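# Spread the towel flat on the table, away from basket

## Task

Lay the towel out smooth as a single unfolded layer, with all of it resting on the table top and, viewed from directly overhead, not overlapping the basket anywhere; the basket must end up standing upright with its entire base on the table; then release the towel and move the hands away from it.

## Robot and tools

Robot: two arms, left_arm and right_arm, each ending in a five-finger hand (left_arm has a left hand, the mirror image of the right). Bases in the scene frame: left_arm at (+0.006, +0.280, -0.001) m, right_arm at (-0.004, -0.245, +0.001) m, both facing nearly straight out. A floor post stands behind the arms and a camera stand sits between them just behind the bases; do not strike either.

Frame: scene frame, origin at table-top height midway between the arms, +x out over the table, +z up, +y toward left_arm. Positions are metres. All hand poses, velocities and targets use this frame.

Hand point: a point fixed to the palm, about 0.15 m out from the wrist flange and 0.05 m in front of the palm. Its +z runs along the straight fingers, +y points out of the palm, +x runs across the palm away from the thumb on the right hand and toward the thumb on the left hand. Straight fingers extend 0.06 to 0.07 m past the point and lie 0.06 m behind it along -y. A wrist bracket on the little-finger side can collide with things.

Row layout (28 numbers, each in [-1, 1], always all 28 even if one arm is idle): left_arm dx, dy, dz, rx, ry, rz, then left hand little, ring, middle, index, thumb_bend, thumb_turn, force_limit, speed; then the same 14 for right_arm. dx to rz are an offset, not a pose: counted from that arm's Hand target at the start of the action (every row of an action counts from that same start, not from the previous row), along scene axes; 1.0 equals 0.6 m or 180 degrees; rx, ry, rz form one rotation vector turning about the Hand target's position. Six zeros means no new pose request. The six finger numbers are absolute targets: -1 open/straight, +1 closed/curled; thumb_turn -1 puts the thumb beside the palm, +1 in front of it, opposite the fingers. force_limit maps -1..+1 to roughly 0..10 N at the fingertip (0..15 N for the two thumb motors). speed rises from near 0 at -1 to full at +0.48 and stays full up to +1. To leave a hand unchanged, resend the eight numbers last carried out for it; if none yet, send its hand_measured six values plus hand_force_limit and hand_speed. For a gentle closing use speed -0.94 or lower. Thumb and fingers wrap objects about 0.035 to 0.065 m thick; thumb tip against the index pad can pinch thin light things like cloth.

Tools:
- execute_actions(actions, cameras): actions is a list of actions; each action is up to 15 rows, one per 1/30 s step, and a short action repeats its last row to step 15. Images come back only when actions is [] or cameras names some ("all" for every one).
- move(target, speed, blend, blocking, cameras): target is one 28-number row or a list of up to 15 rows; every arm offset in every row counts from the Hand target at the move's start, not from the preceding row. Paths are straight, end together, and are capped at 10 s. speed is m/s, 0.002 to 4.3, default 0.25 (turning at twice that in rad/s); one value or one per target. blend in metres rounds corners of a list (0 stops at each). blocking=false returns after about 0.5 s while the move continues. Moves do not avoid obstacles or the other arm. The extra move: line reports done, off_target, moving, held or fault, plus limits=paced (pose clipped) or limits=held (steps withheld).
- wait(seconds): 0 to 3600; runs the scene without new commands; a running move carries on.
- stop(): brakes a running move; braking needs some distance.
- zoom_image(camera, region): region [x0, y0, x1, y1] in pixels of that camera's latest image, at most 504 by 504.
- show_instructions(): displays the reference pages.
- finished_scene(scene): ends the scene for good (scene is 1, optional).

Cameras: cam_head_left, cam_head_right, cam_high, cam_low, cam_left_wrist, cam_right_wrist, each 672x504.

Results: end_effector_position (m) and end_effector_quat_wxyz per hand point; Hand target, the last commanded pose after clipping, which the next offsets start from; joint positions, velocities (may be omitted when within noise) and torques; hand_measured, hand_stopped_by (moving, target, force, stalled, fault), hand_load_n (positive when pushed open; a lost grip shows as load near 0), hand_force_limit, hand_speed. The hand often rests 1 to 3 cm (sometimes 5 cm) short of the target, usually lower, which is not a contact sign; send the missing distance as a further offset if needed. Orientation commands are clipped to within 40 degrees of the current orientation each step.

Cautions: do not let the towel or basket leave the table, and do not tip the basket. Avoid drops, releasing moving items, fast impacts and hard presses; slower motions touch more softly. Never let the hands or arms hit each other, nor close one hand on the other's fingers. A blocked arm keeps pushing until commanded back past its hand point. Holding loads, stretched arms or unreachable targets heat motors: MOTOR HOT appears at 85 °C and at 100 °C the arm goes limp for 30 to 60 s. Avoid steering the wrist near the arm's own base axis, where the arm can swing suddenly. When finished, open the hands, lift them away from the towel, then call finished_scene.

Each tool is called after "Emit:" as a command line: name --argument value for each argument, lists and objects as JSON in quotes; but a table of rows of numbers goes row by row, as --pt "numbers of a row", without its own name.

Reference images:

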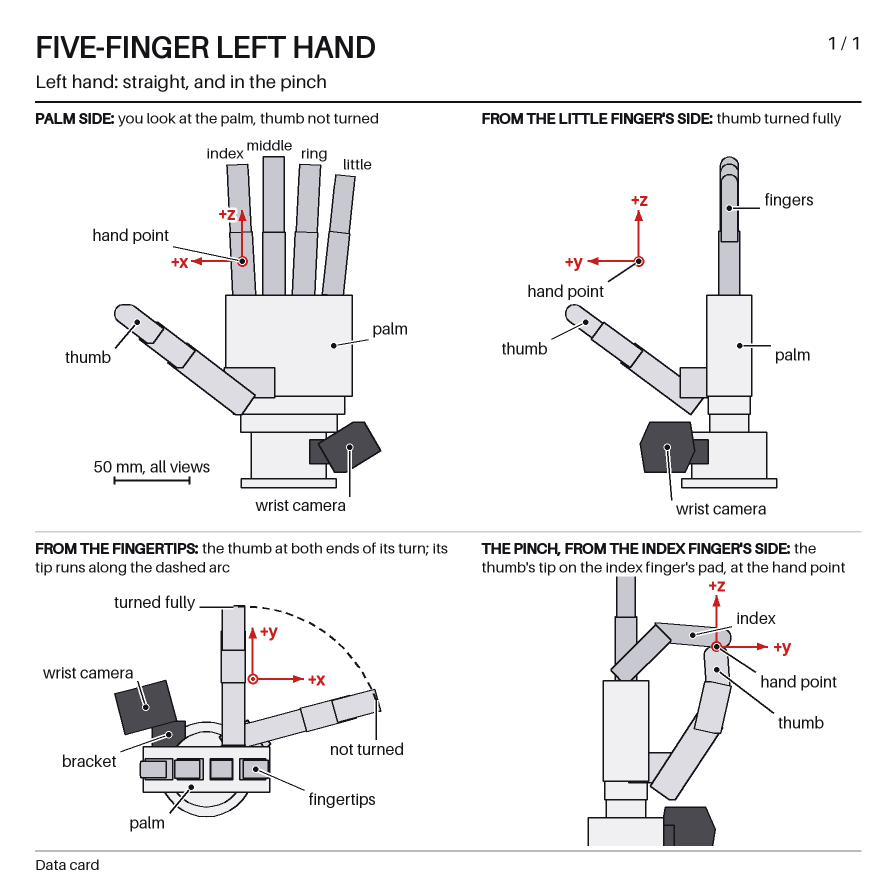

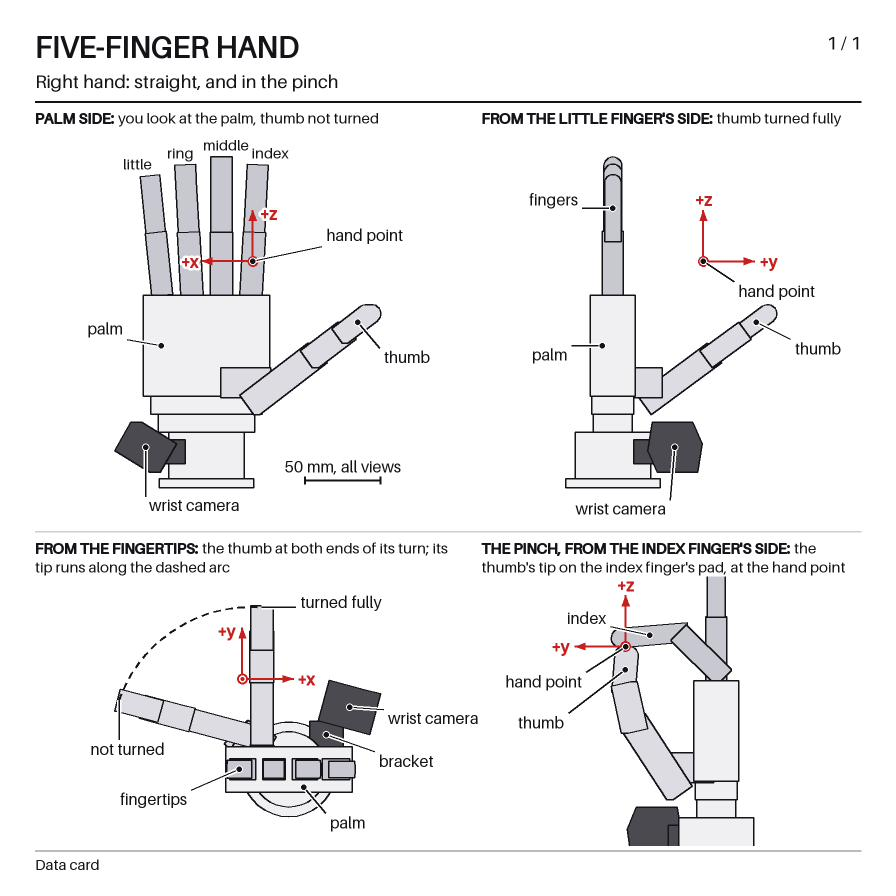

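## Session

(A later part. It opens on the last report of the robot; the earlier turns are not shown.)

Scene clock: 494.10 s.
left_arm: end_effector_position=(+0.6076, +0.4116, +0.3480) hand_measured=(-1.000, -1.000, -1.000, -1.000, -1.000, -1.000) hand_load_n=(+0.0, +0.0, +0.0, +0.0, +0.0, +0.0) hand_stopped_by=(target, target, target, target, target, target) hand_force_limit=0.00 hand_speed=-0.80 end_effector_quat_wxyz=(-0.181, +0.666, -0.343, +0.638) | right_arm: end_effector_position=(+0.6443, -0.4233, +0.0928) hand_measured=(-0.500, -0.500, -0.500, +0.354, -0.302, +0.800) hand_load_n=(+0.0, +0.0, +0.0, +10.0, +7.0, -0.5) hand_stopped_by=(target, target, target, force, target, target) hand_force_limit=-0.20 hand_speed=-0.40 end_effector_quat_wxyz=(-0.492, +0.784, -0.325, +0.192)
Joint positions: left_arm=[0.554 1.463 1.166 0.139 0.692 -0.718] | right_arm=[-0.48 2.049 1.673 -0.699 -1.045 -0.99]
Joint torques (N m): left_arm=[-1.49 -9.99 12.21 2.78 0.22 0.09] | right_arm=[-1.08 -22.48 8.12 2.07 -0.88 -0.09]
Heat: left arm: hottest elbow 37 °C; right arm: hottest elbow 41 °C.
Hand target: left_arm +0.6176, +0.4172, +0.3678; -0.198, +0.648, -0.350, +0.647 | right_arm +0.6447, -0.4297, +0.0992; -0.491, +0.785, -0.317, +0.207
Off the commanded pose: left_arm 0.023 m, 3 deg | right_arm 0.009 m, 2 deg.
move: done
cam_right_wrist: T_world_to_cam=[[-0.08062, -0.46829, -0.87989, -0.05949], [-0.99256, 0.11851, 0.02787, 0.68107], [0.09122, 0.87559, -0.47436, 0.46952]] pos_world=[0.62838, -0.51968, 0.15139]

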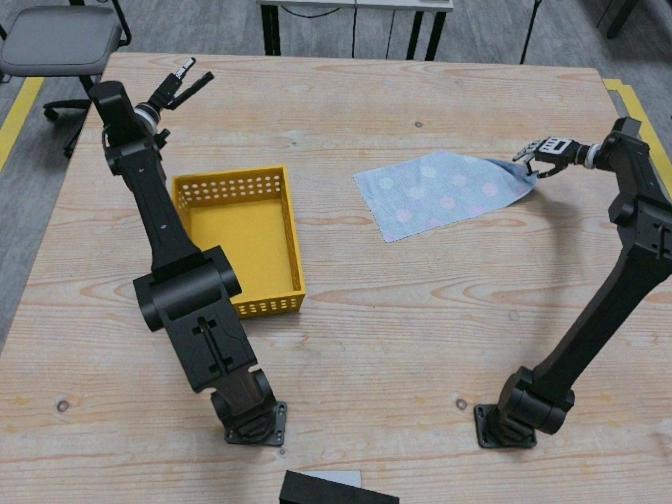

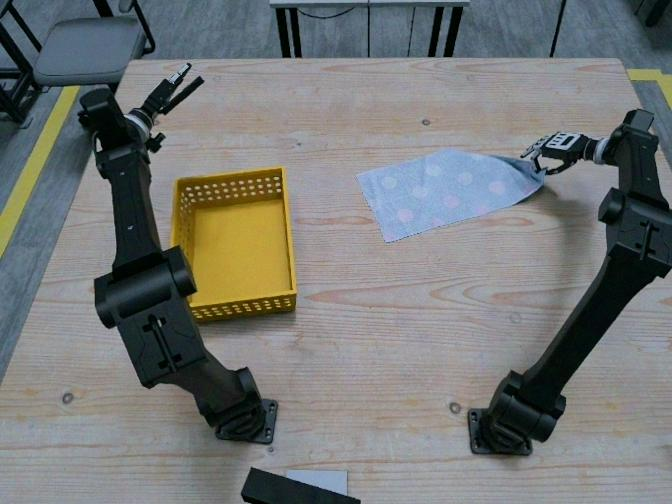

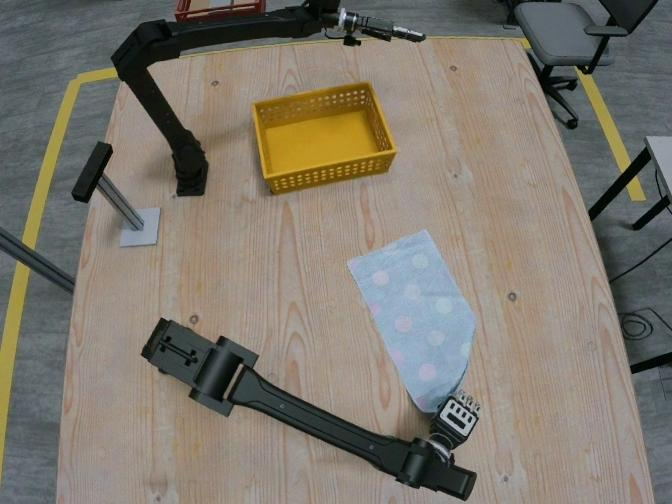

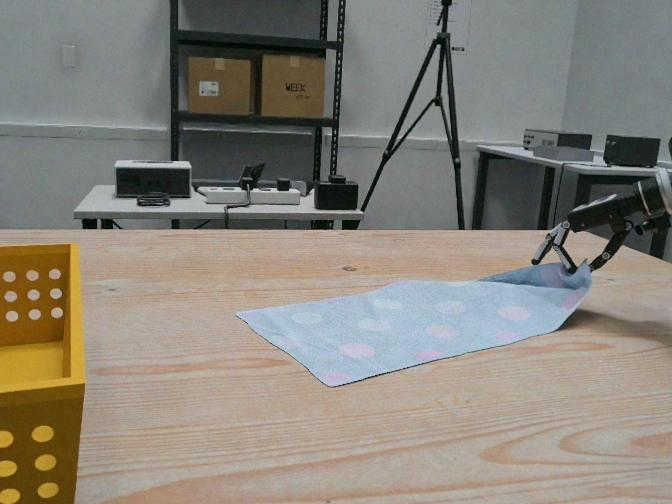

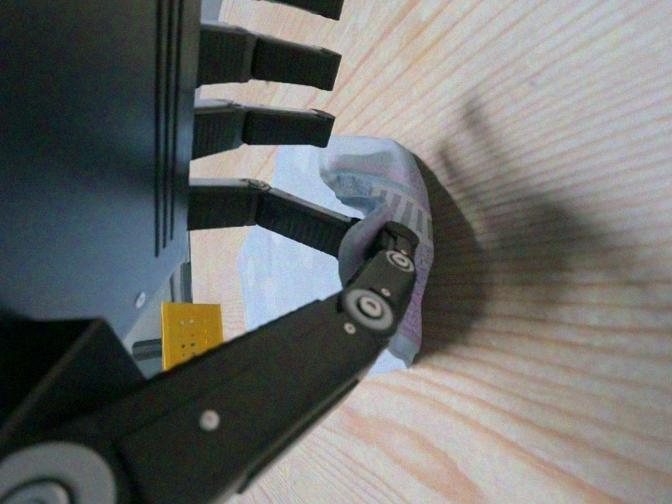

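Emit:
move --target '[0,0,0,0,0,0,-1,-1,-1,-1,-1,-1,0,-0.8, 0.09,0.05,0.33,0,0,0,-0.5,-0.5,-0.5,0.5,-0.3,0.8,-0.2,-0.4]' --speed 0.1 --cameras '["cam_head_left","cam_head_right","cam_high","cam_low","cam_right_wrist"]'

Emit:
zoom_image --camera "cam_low" --region '[330, 120, 630, 370]'

Emit:
zoom_image --camera "cam_head_right" --region '[300, 80, 560, 260]'

Emit:
zoom_image --camera "cam_right_wrist" --region '[230, 50, 600, 450]'

Scene clock: 558.33 s.
left_arm: end_effector_position=(+0.6076, +0.4116, +0.3480) hand_measured=(-1.000, -1.000, -1.000, -1.000, -1.000, -1.000) hand_load_n=(+0.0, +0.0, +0.0, +0.0, +0.0, +0.0) hand_stopped_by=(target, target, target, target, target, target) hand_force_limit=0.00 hand_speed=-0.80 end_effector_quat_wxyz=(-0.181, +0.666, -0.343, +0.638) | right_arm: end_effector_position=(+0.6878, -0.4017, +0.2713) hand_measured=(-0.500, -0.500, -0.500, +0.354, -0.302, +0.800) hand_load_n=(+0.0, +0.0, -0.5, +10.0, +7.0, -0.5) hand_stopped_by=(target, target, target, force, target, target) hand_force_limit=-0.20 hand_speed=-0.40 end_effector_quat_wxyz=(-0.491, +0.782, -0.334, +0.189)
Joint positions: left_arm=[0.554 1.463 1.166 0.139 0.692 -0.718] | right_arm=[-0.421 2.044 2.135 -1.078 -1.006 -0.87]
Joint torques (N m): left_arm=[-1.55 -9.99 12.19 2.78 0.22 0.09] | right_arm=[0.44 -21.19 14.64 0.8 -0.74 0.01]
Heat: left arm: hottest elbow 37 °C; right arm: hottest elbow 35 °C.
Hand target: left_arm +0.6176, +0.4172, +0.3678; -0.198, +0.648, -0.350, +0.647 | right_arm +0.6986, -0.3996, +0.2973; -0.491, +0.785, -0.317, +0.207
Off the commanded pose: left_arm 0.023 m, 3 deg | right_arm 0.028 m, 3 deg.
move: off_target (right_arm)
cam_right_wrist: T_world_to_cam=[[-0.09998, -0.46154, -0.88147, 0.12762], [-0.99028, 0.13227, 0.04307, 0.71657], [0.09671, 0.8772, -0.47028, 0.52704]] pos_world=[0.6714, -0.49819, 0.32949]

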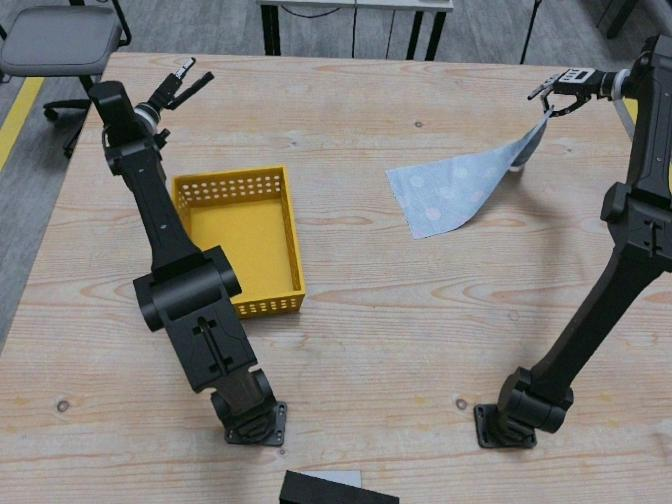

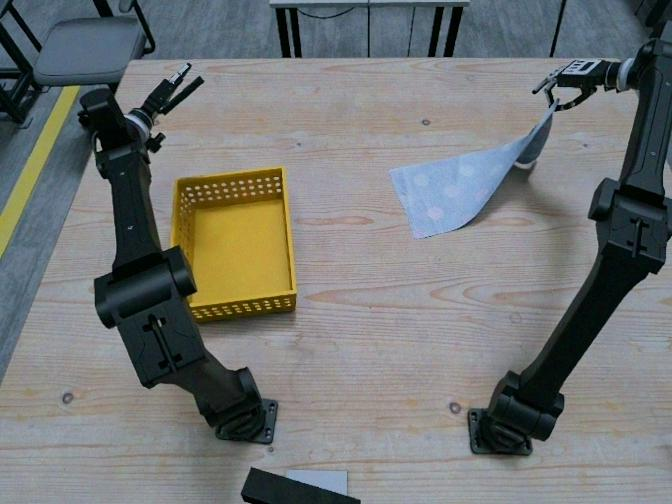

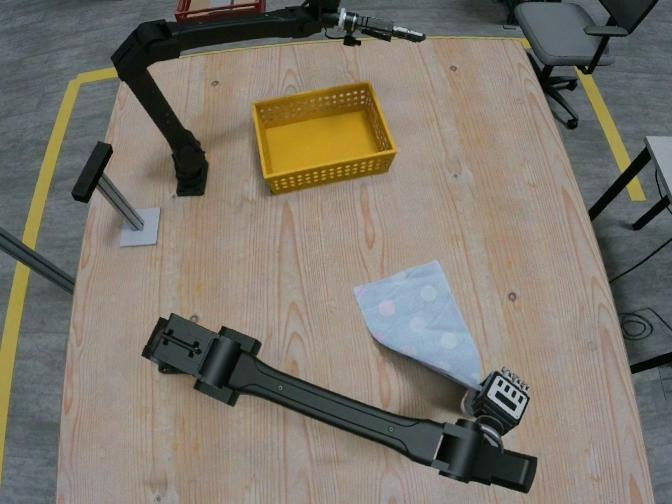

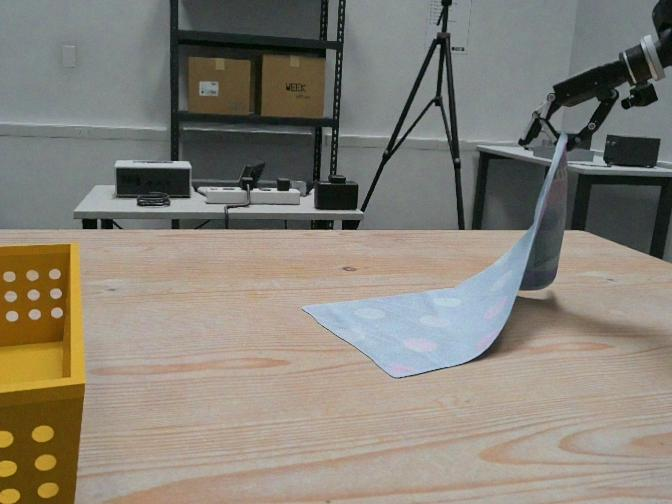

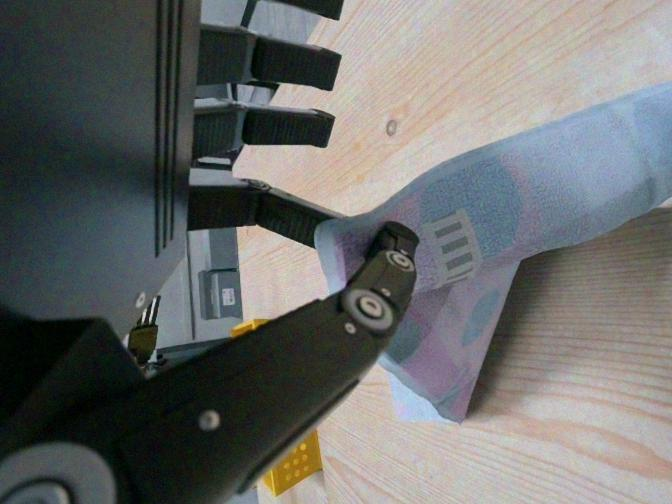

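Scaled by 1.680 from the camera's image (finer frame: 960x720).

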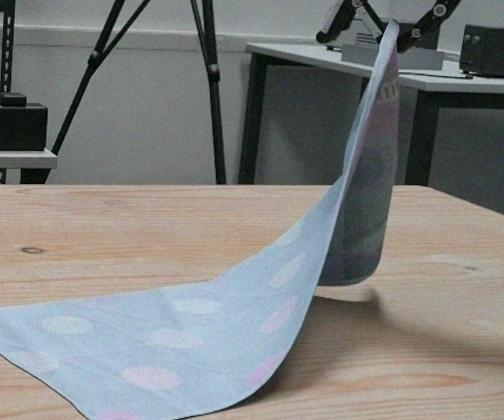

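Scaled by 1.938 from the camera's image (finer frame: 960x720).

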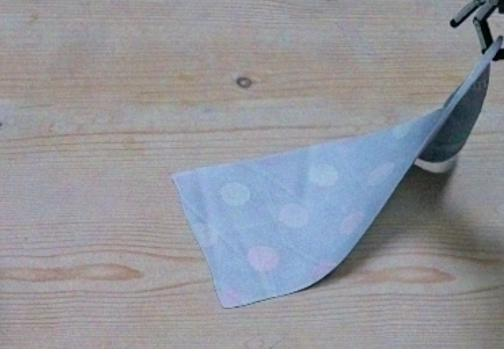

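Scaled by 1.260 from the camera's image (finer frame: 960x720).

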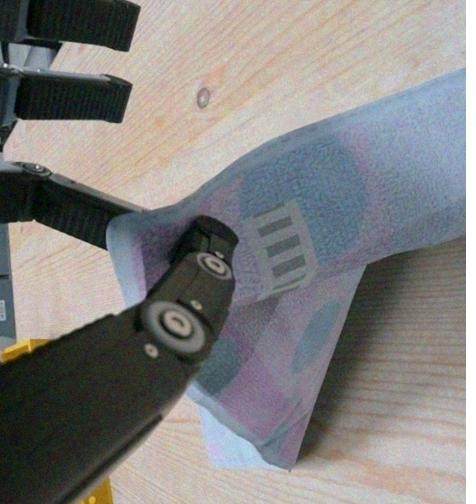

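Emit:
move --pt "0 0 0 0 0 0 -1 -1 -1 -1 -1 -1 0 -0.8 0 -0.008 -0.075 0 0 0 -0.5 -0.5 -0.5 0.5 -0.3 0.8 -0.2 -0.4" --pt "0 0 0 0 0 0 -1 -1 -1 -1 -1 -1 0 -0.8 -0.11 -0.047 -0.092 0 0 0 -0.5 -0.5 -0.5 0.5 -0.3 0.8 -0.2 -0.4" --pt "0 0 0 0 0 0 -1 -1 -1 -1 -1 -1 0 -0.8 -0.237 -0.08 -0.187 0 0 0 -0.5 -0.5 -0.5 0.5 -0.3 0.8 -0.2 -0.4" --speed 0.1 --blend '[0.01,0.03,0]' --cameras '["cam_head_left","cam_head_right","cam_high","cam_low","cam_right_wrist"]'

Emit:
zoom_image --camera "cam_low" --region '[330, 170, 630, 420]'

Emit:
zoom_image --camera "cam_head_right" --region '[300, 80, 560, 260]'

Emit:
zoom_image --camera "cam_right_wrist" --region '[230, 50, 600, 450]'

Scene clock: 587.20 s.
left_arm: end_effector_position=(+0.6076, +0.4116, +0.3480) hand_measured=(-1.000, -1.000, -1.000, -1.000, -1.000, -1.000) hand_load_n=(-0.5, +0.0, +0.0, +0.0, +0.0, +0.0) hand_stopped_by=(target, target, target, target, target, target) hand_force_limit=0.00 hand_speed=-0.80 end_effector_quat_wxyz=(-0.181, +0.666, -0.343, +0.638) | right_arm: end_effector_position=(+0.5572, -0.4442, +0.1739) hand_measured=(-0.500, -0.500, -0.500, +0.354, -0.302, +0.800) hand_load_n=(+0.0, +0.0, +0.0, +10.0, +6.5, -0.5) hand_stopped_by=(target, target, target, force, target, target) hand_force_limit=-0.20 hand_speed=-0.40 end_effector_quat_wxyz=(-0.494, +0.783, -0.327, +0.189)
Joint positions: left_arm=[0.554 1.463 1.166 0.139 0.692 -0.718] | right_arm=[-0.583 1.848 1.597 -0.999 -1.087 -1.181]
Joint torques (N m): left_arm=[-1.49 -9.99 12.19 2.78 0.22 0.09] | right_arm=[-0.79 -20.19 8.25 1.66 -0.96 -0.09]
Heat: left arm: hottest elbow 38 °C; right arm: hottest elbow 35 °C.
Hand target: left_arm +0.6176, +0.4172, +0.3678; -0.198, +0.648, -0.350, +0.647 | right_arm +0.5564, -0.4476, +0.1849; -0.491, +0.785, -0.317, +0.207
Off the commanded pose: left_arm 0.023 m, 3 deg | right_arm 0.012 m, 2 deg.
move: off_target (right_arm)
cam_right_wrist: T_world_to_cam=[[-0.08678, -0.4628, -0.88221, 0.00134], [-0.99217, 0.11998, 0.03466, 0.5941], [0.08981, 0.87831, -0.46958, 0.53537]] pos_world=[0.54148, -0.54089, 0.23199]

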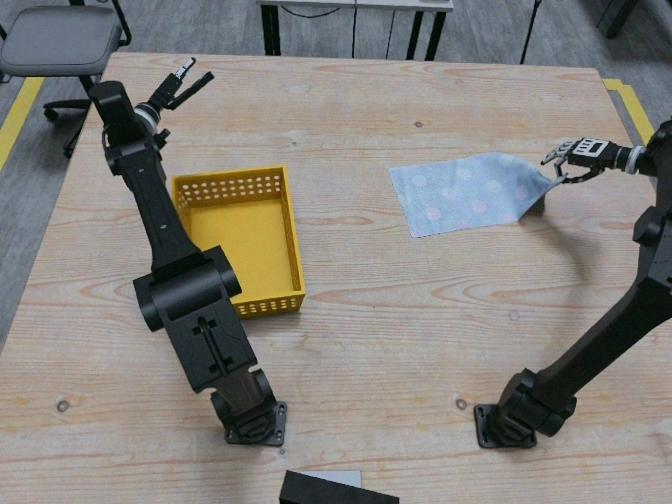

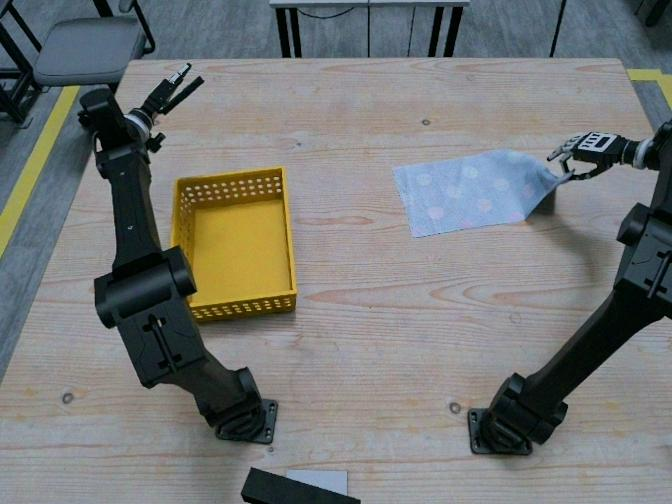

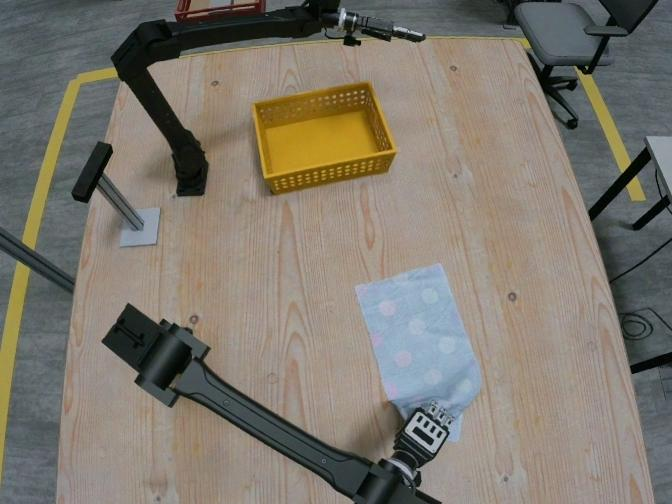

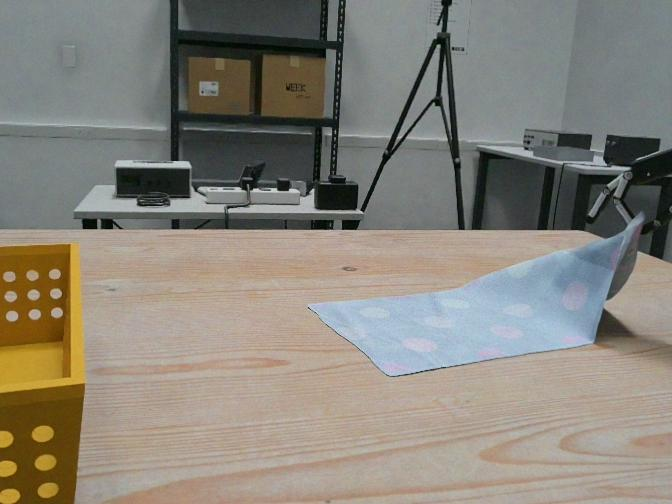

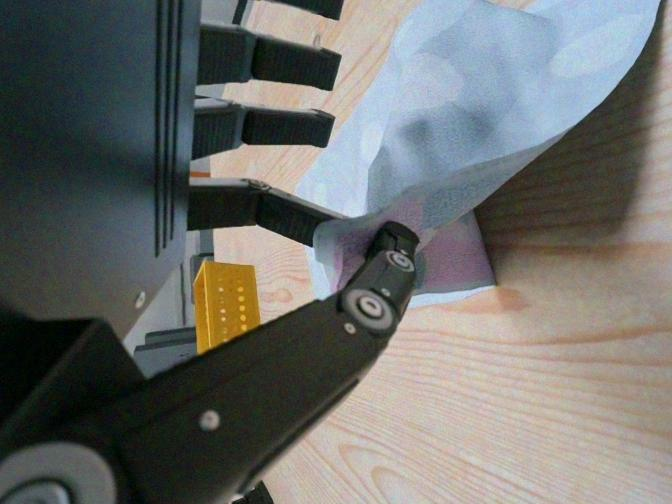

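Scaled by 1.680 from the camera's image (finer frame: 960x720).

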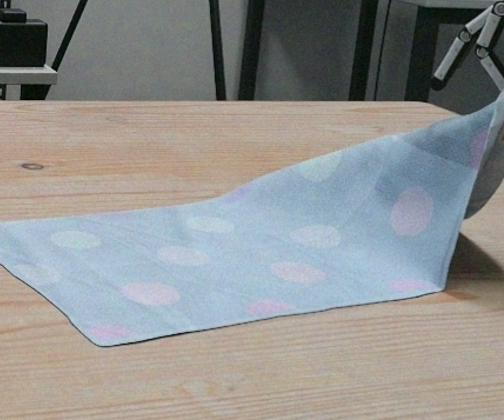

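Scaled by 1.938 from the camera's image (finer frame: 960x720).

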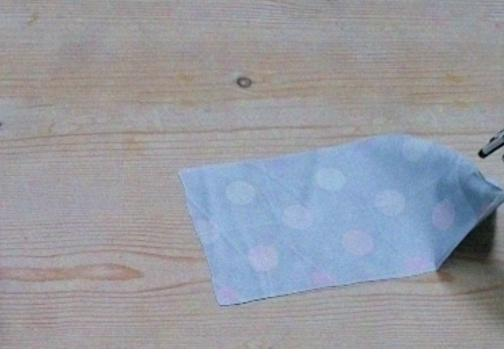

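Scaled by 1.260 from the camera's image (finer frame: 960x720).

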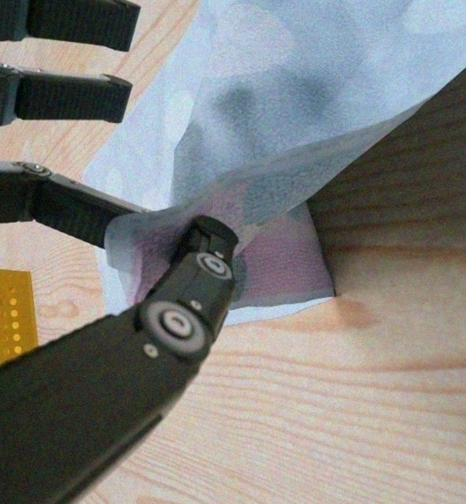

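Emit:
move --pt "0 0 0 0 0 0 -1 -1 -1 -1 -1 -1 0 -0.8 -0.046 -0.12 -0.08 0 0 0 -0.5 -0.5 -0.5 0.5 -0.3 0.8 -0.2 -0.4" --pt "0 0 0 0 0 0 -1 -1 -1 -1 -1 -1 0 -0.8 -0.092 -0.21 -0.245 0 0 0 -0.5 -0.5 -0.5 0.5 -0.3 0.8 -0.2 -0.4" --speed 0.1 --blend '[0.03,0]' --cameras '["cam_head_left","cam_head_right","cam_high","cam_low","cam_right_wrist"]'

Emit:
zoom_image --camera "cam_low" --region '[330, 220, 672, 420]'

Emit:
zoom_image --camera "cam_head_right" --region '[370, 100, 630, 280]'

Emit:
zoom_image --camera "cam_high" --region '[330, 240, 530, 504]'

Scene clock: 611.87 s.
left_arm: end_effector_position=(+0.6076, +0.4116, +0.3480) hand_measured=(-1.000, -1.000, -1.000, -1.000, -1.000, -1.000) hand_load_n=(+0.0, +0.0, +0.0, +0.0, +0.0, +0.0) hand_stopped_by=(target, target, target, target, target, target) hand_force_limit=0.00 hand_speed=-0.80 end_effector_quat_wxyz=(-0.181, +0.666, -0.343, +0.638) | right_arm: end_effector_position=(+0.4930, -0.5546, +0.0340) hand_measured=(-0.500, -0.500, -0.500, +0.354, -0.302, +0.800) hand_load_n=(+0.0, +0.0, +0.0, +10.0, +6.5, +0.0) hand_stopped_by=(target, target, target, force, target, target) hand_force_limit=-0.20 hand_speed=-0.40 end_effector_quat_wxyz=(-0.499, +0.780, -0.325, +0.192)
Joint positions: left_arm=[0.554 1.463 1.166 0.139 0.692 -0.718] | right_arm=[-0.798 2.114 1.633 -1.194 -1.126 -1.658]
Joint torques (N m): left_arm=[-1.49 -10.05 12.19 2.78 0.22 0.09] | right_arm=[-1.38 -18.61 11.48 -0.1 -0.73 -0.15]
Heat: left arm: hottest elbow 38 °C; right arm: hottest elbow 35 °C.
Hand target: left_arm +0.6176, +0.4172, +0.3678; -0.198, +0.648, -0.350, +0.647 | right_arm +0.5012, -0.5737, +0.0380; -0.491, +0.785, -0.318, +0.207
Off the commanded pose: left_arm 0.023 m, 3 deg | right_arm 0.021 m, 2 deg.
move: off_target (right_arm)
cam_right_wrist: T_world_to_cam=[[-0.07654, -0.45494, -0.88723, -0.17931], [-0.99252, 0.11961, 0.02429, 0.54876], [0.09507, 0.88245, -0.4607, 0.57179]] pos_world=[0.47657, -0.65179, 0.09101]

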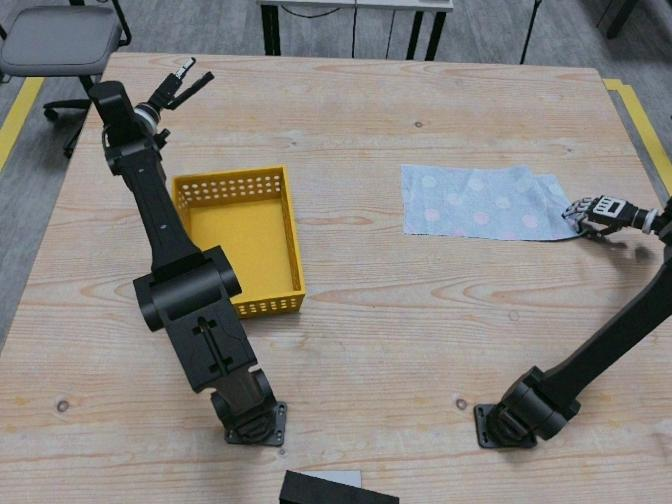

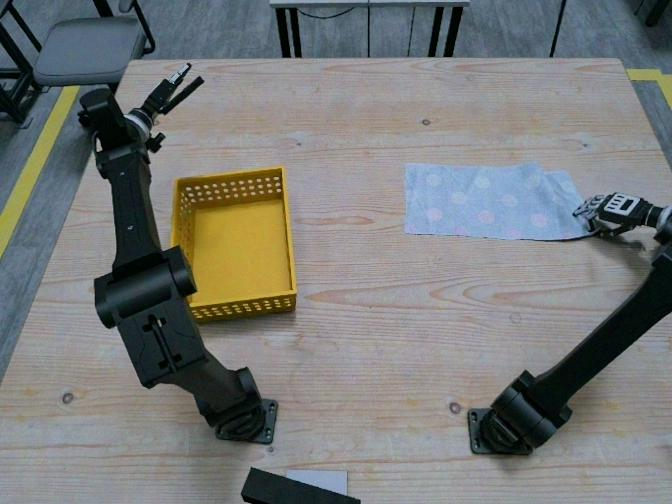

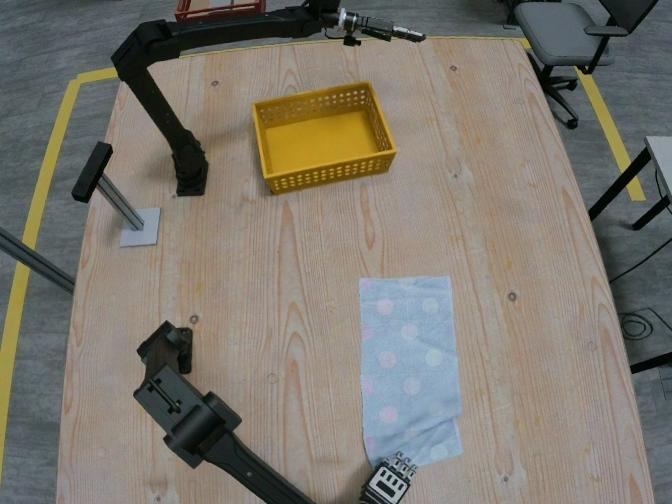

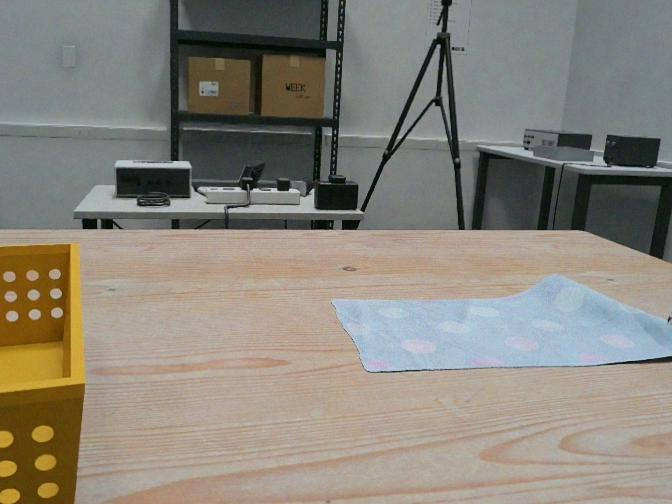

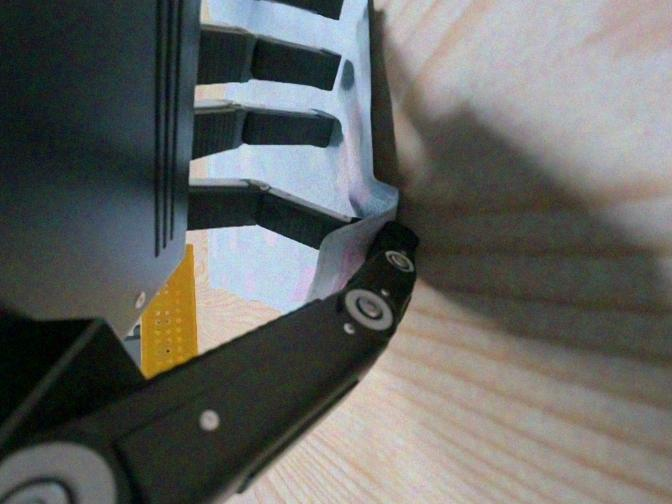

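Scaled by 1.474 from the camera's image (finer frame: 960x720).

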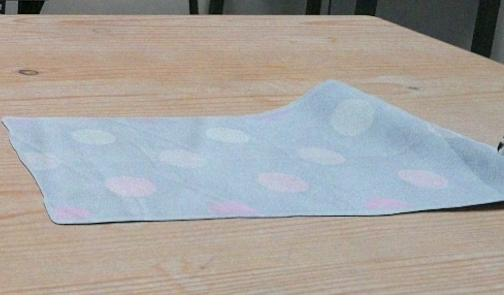

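Scaled by 1.938 from the camera's image (finer frame: 960x720).

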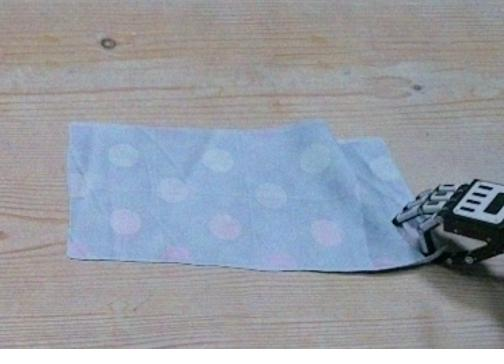

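Scaled by 1.909 from the camera's image (finer frame: 960x720).

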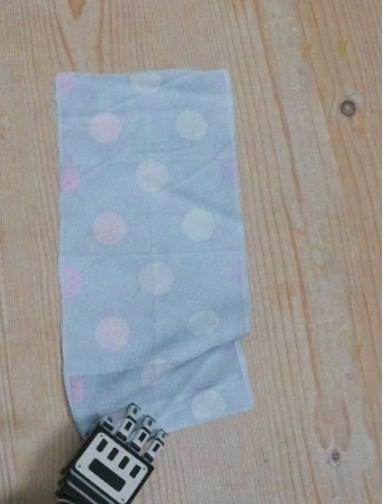

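Emit:
move --pt "0 0 0 0 0 0 -1 -1 -1 -1 -1 -1 0 -0.8 0 -0.035 -0.008 0 0 0 -0.5 -0.5 -0.5 0.5 -0.3 0.8 -0.2 -0.4" --speed 0.06 --cameras '["cam_head_left","cam_head_right","cam_high","cam_low","cam_right_wrist"]'

Emit:
zoom_image --camera "cam_low" --region '[330, 220, 672, 420]'

Emit:
zoom_image --camera "cam_head_right" --region '[370, 100, 630, 280]'

Emit:
zoom_image --camera "cam_high" --region '[330, 240, 530, 504]'

Scene clock: 620.60 s.
left_arm: end_effector_position=(+0.6076, +0.4116, +0.3480) hand_measured=(-1.000, -1.000, -1.000, -1.000, -1.000, -1.000) hand_load_n=(+0.0, +0.0, +0.0, +0.0, +0.0, -0.5) hand_stopped_by=(target, target, target, target, target, target) hand_force_limit=0.00 hand_speed=-0.80 end_effector_quat_wxyz=(-0.181, +0.666, -0.343, +0.638) | right_arm: end_effector_position=(+0.4963, -0.5722, +0.0342) hand_measured=(-0.500, -0.500, -0.500, +0.354, -0.302, +0.800) hand_load_n=(+0.0, +0.0, +0.0, +11.0, +6.0, +0.0) hand_stopped_by=(target, target, target, force, target, target) hand_force_limit=-0.20 hand_speed=-0.40 end_effector_quat_wxyz=(-0.501, +0.780, -0.324, +0.191)
Joint positions: left_arm=[0.554 1.463 1.166 0.139 0.692 -0.718] | right_arm=[-0.814 2.16 1.713 -1.269 -1.126 -1.704]
Joint torques (N m): left_arm=[-1.55 -9.99 12.21 2.78 0.22 0.09] | right_arm=[-1.9 -18.55 11.43 0.18 -0.62 -0.23]
Heat: left arm: hottest elbow 38 °C; right arm: hottest elbow 36 °C.
Hand target: left_arm +0.6176, +0.4172, +0.3678; -0.198, +0.648, -0.350, +0.647 | right_arm +0.5012, -0.5947, +0.0333; -0.491, +0.785, -0.317, +0.207
Off the commanded pose: left_arm 0.023 m, 3 deg | right_arm 0.023 m, 2 deg.
move: off_target (right_arm)
cam_right_wrist: T_world_to_cam=[[-0.07344, -0.45304, -0.88846, -0.18732], [-0.99298, 0.11605, 0.0229, 0.55242], [0.09273, 0.8839, -0.45838, 0.589]] pos_world=[0.48017, -0.66959, 0.09091]

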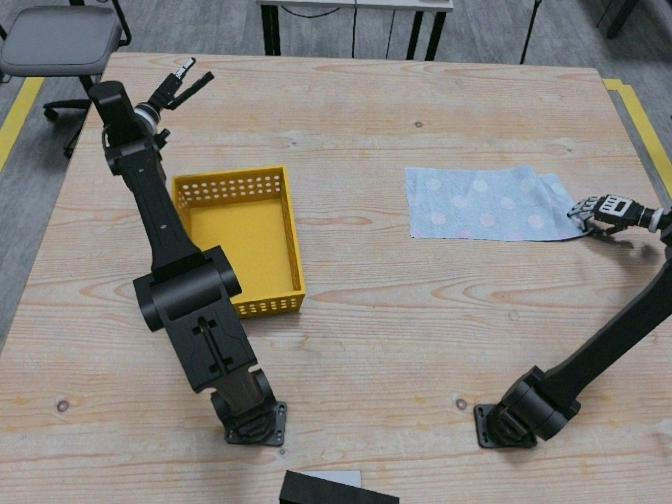

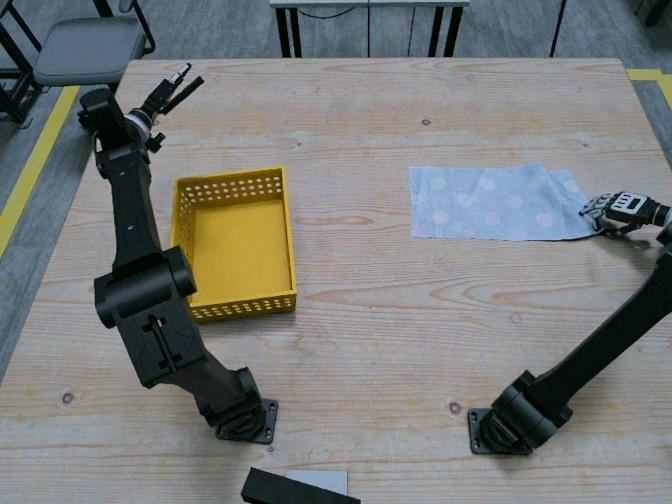

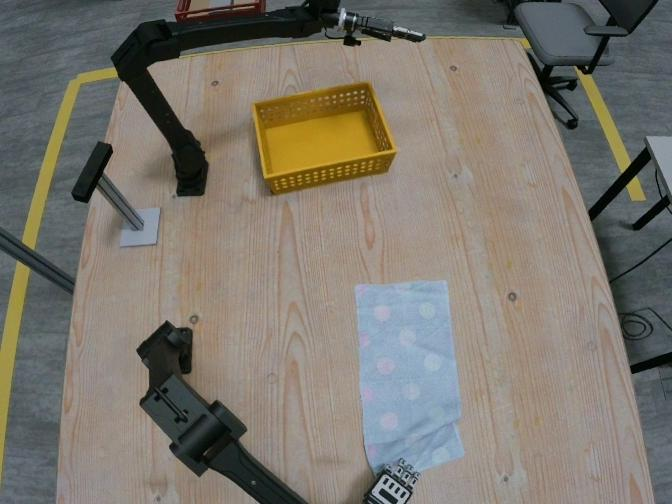

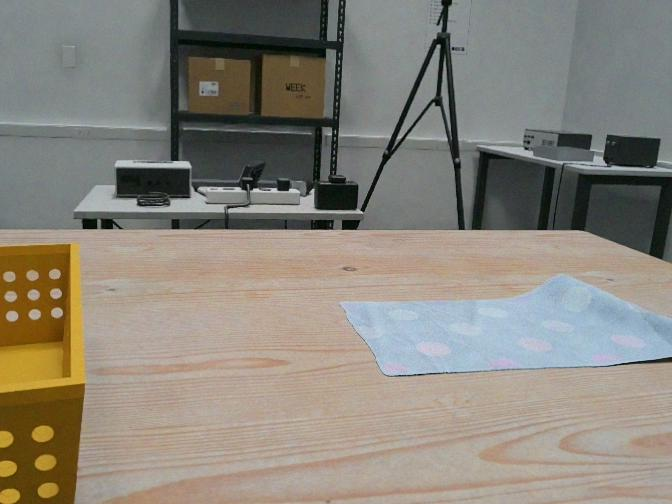

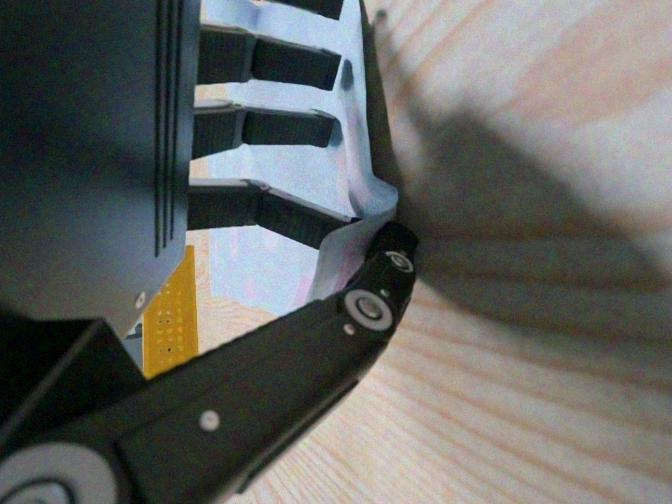

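Scaled by 1.474 from the camera's image (finer frame: 960x720).

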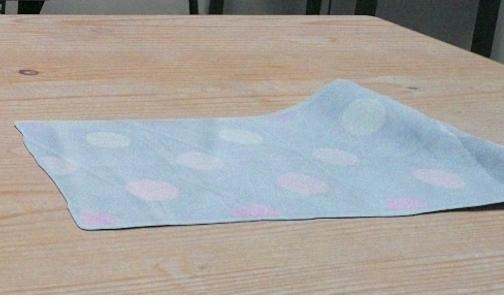

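Scaled by 1.938 from the camera's image (finer frame: 960x720).

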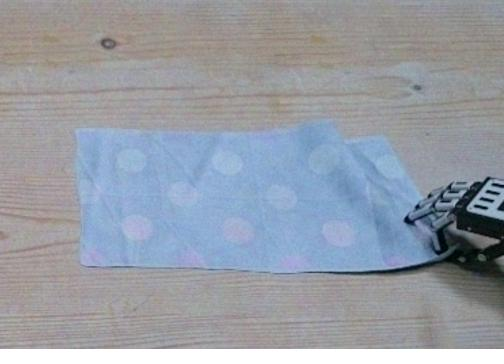

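Scaled by 1.909 from the camera's image (finer frame: 960x720).

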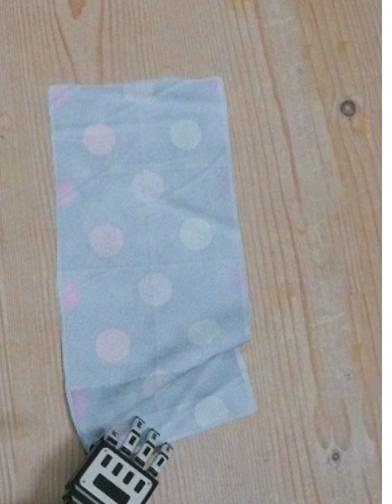

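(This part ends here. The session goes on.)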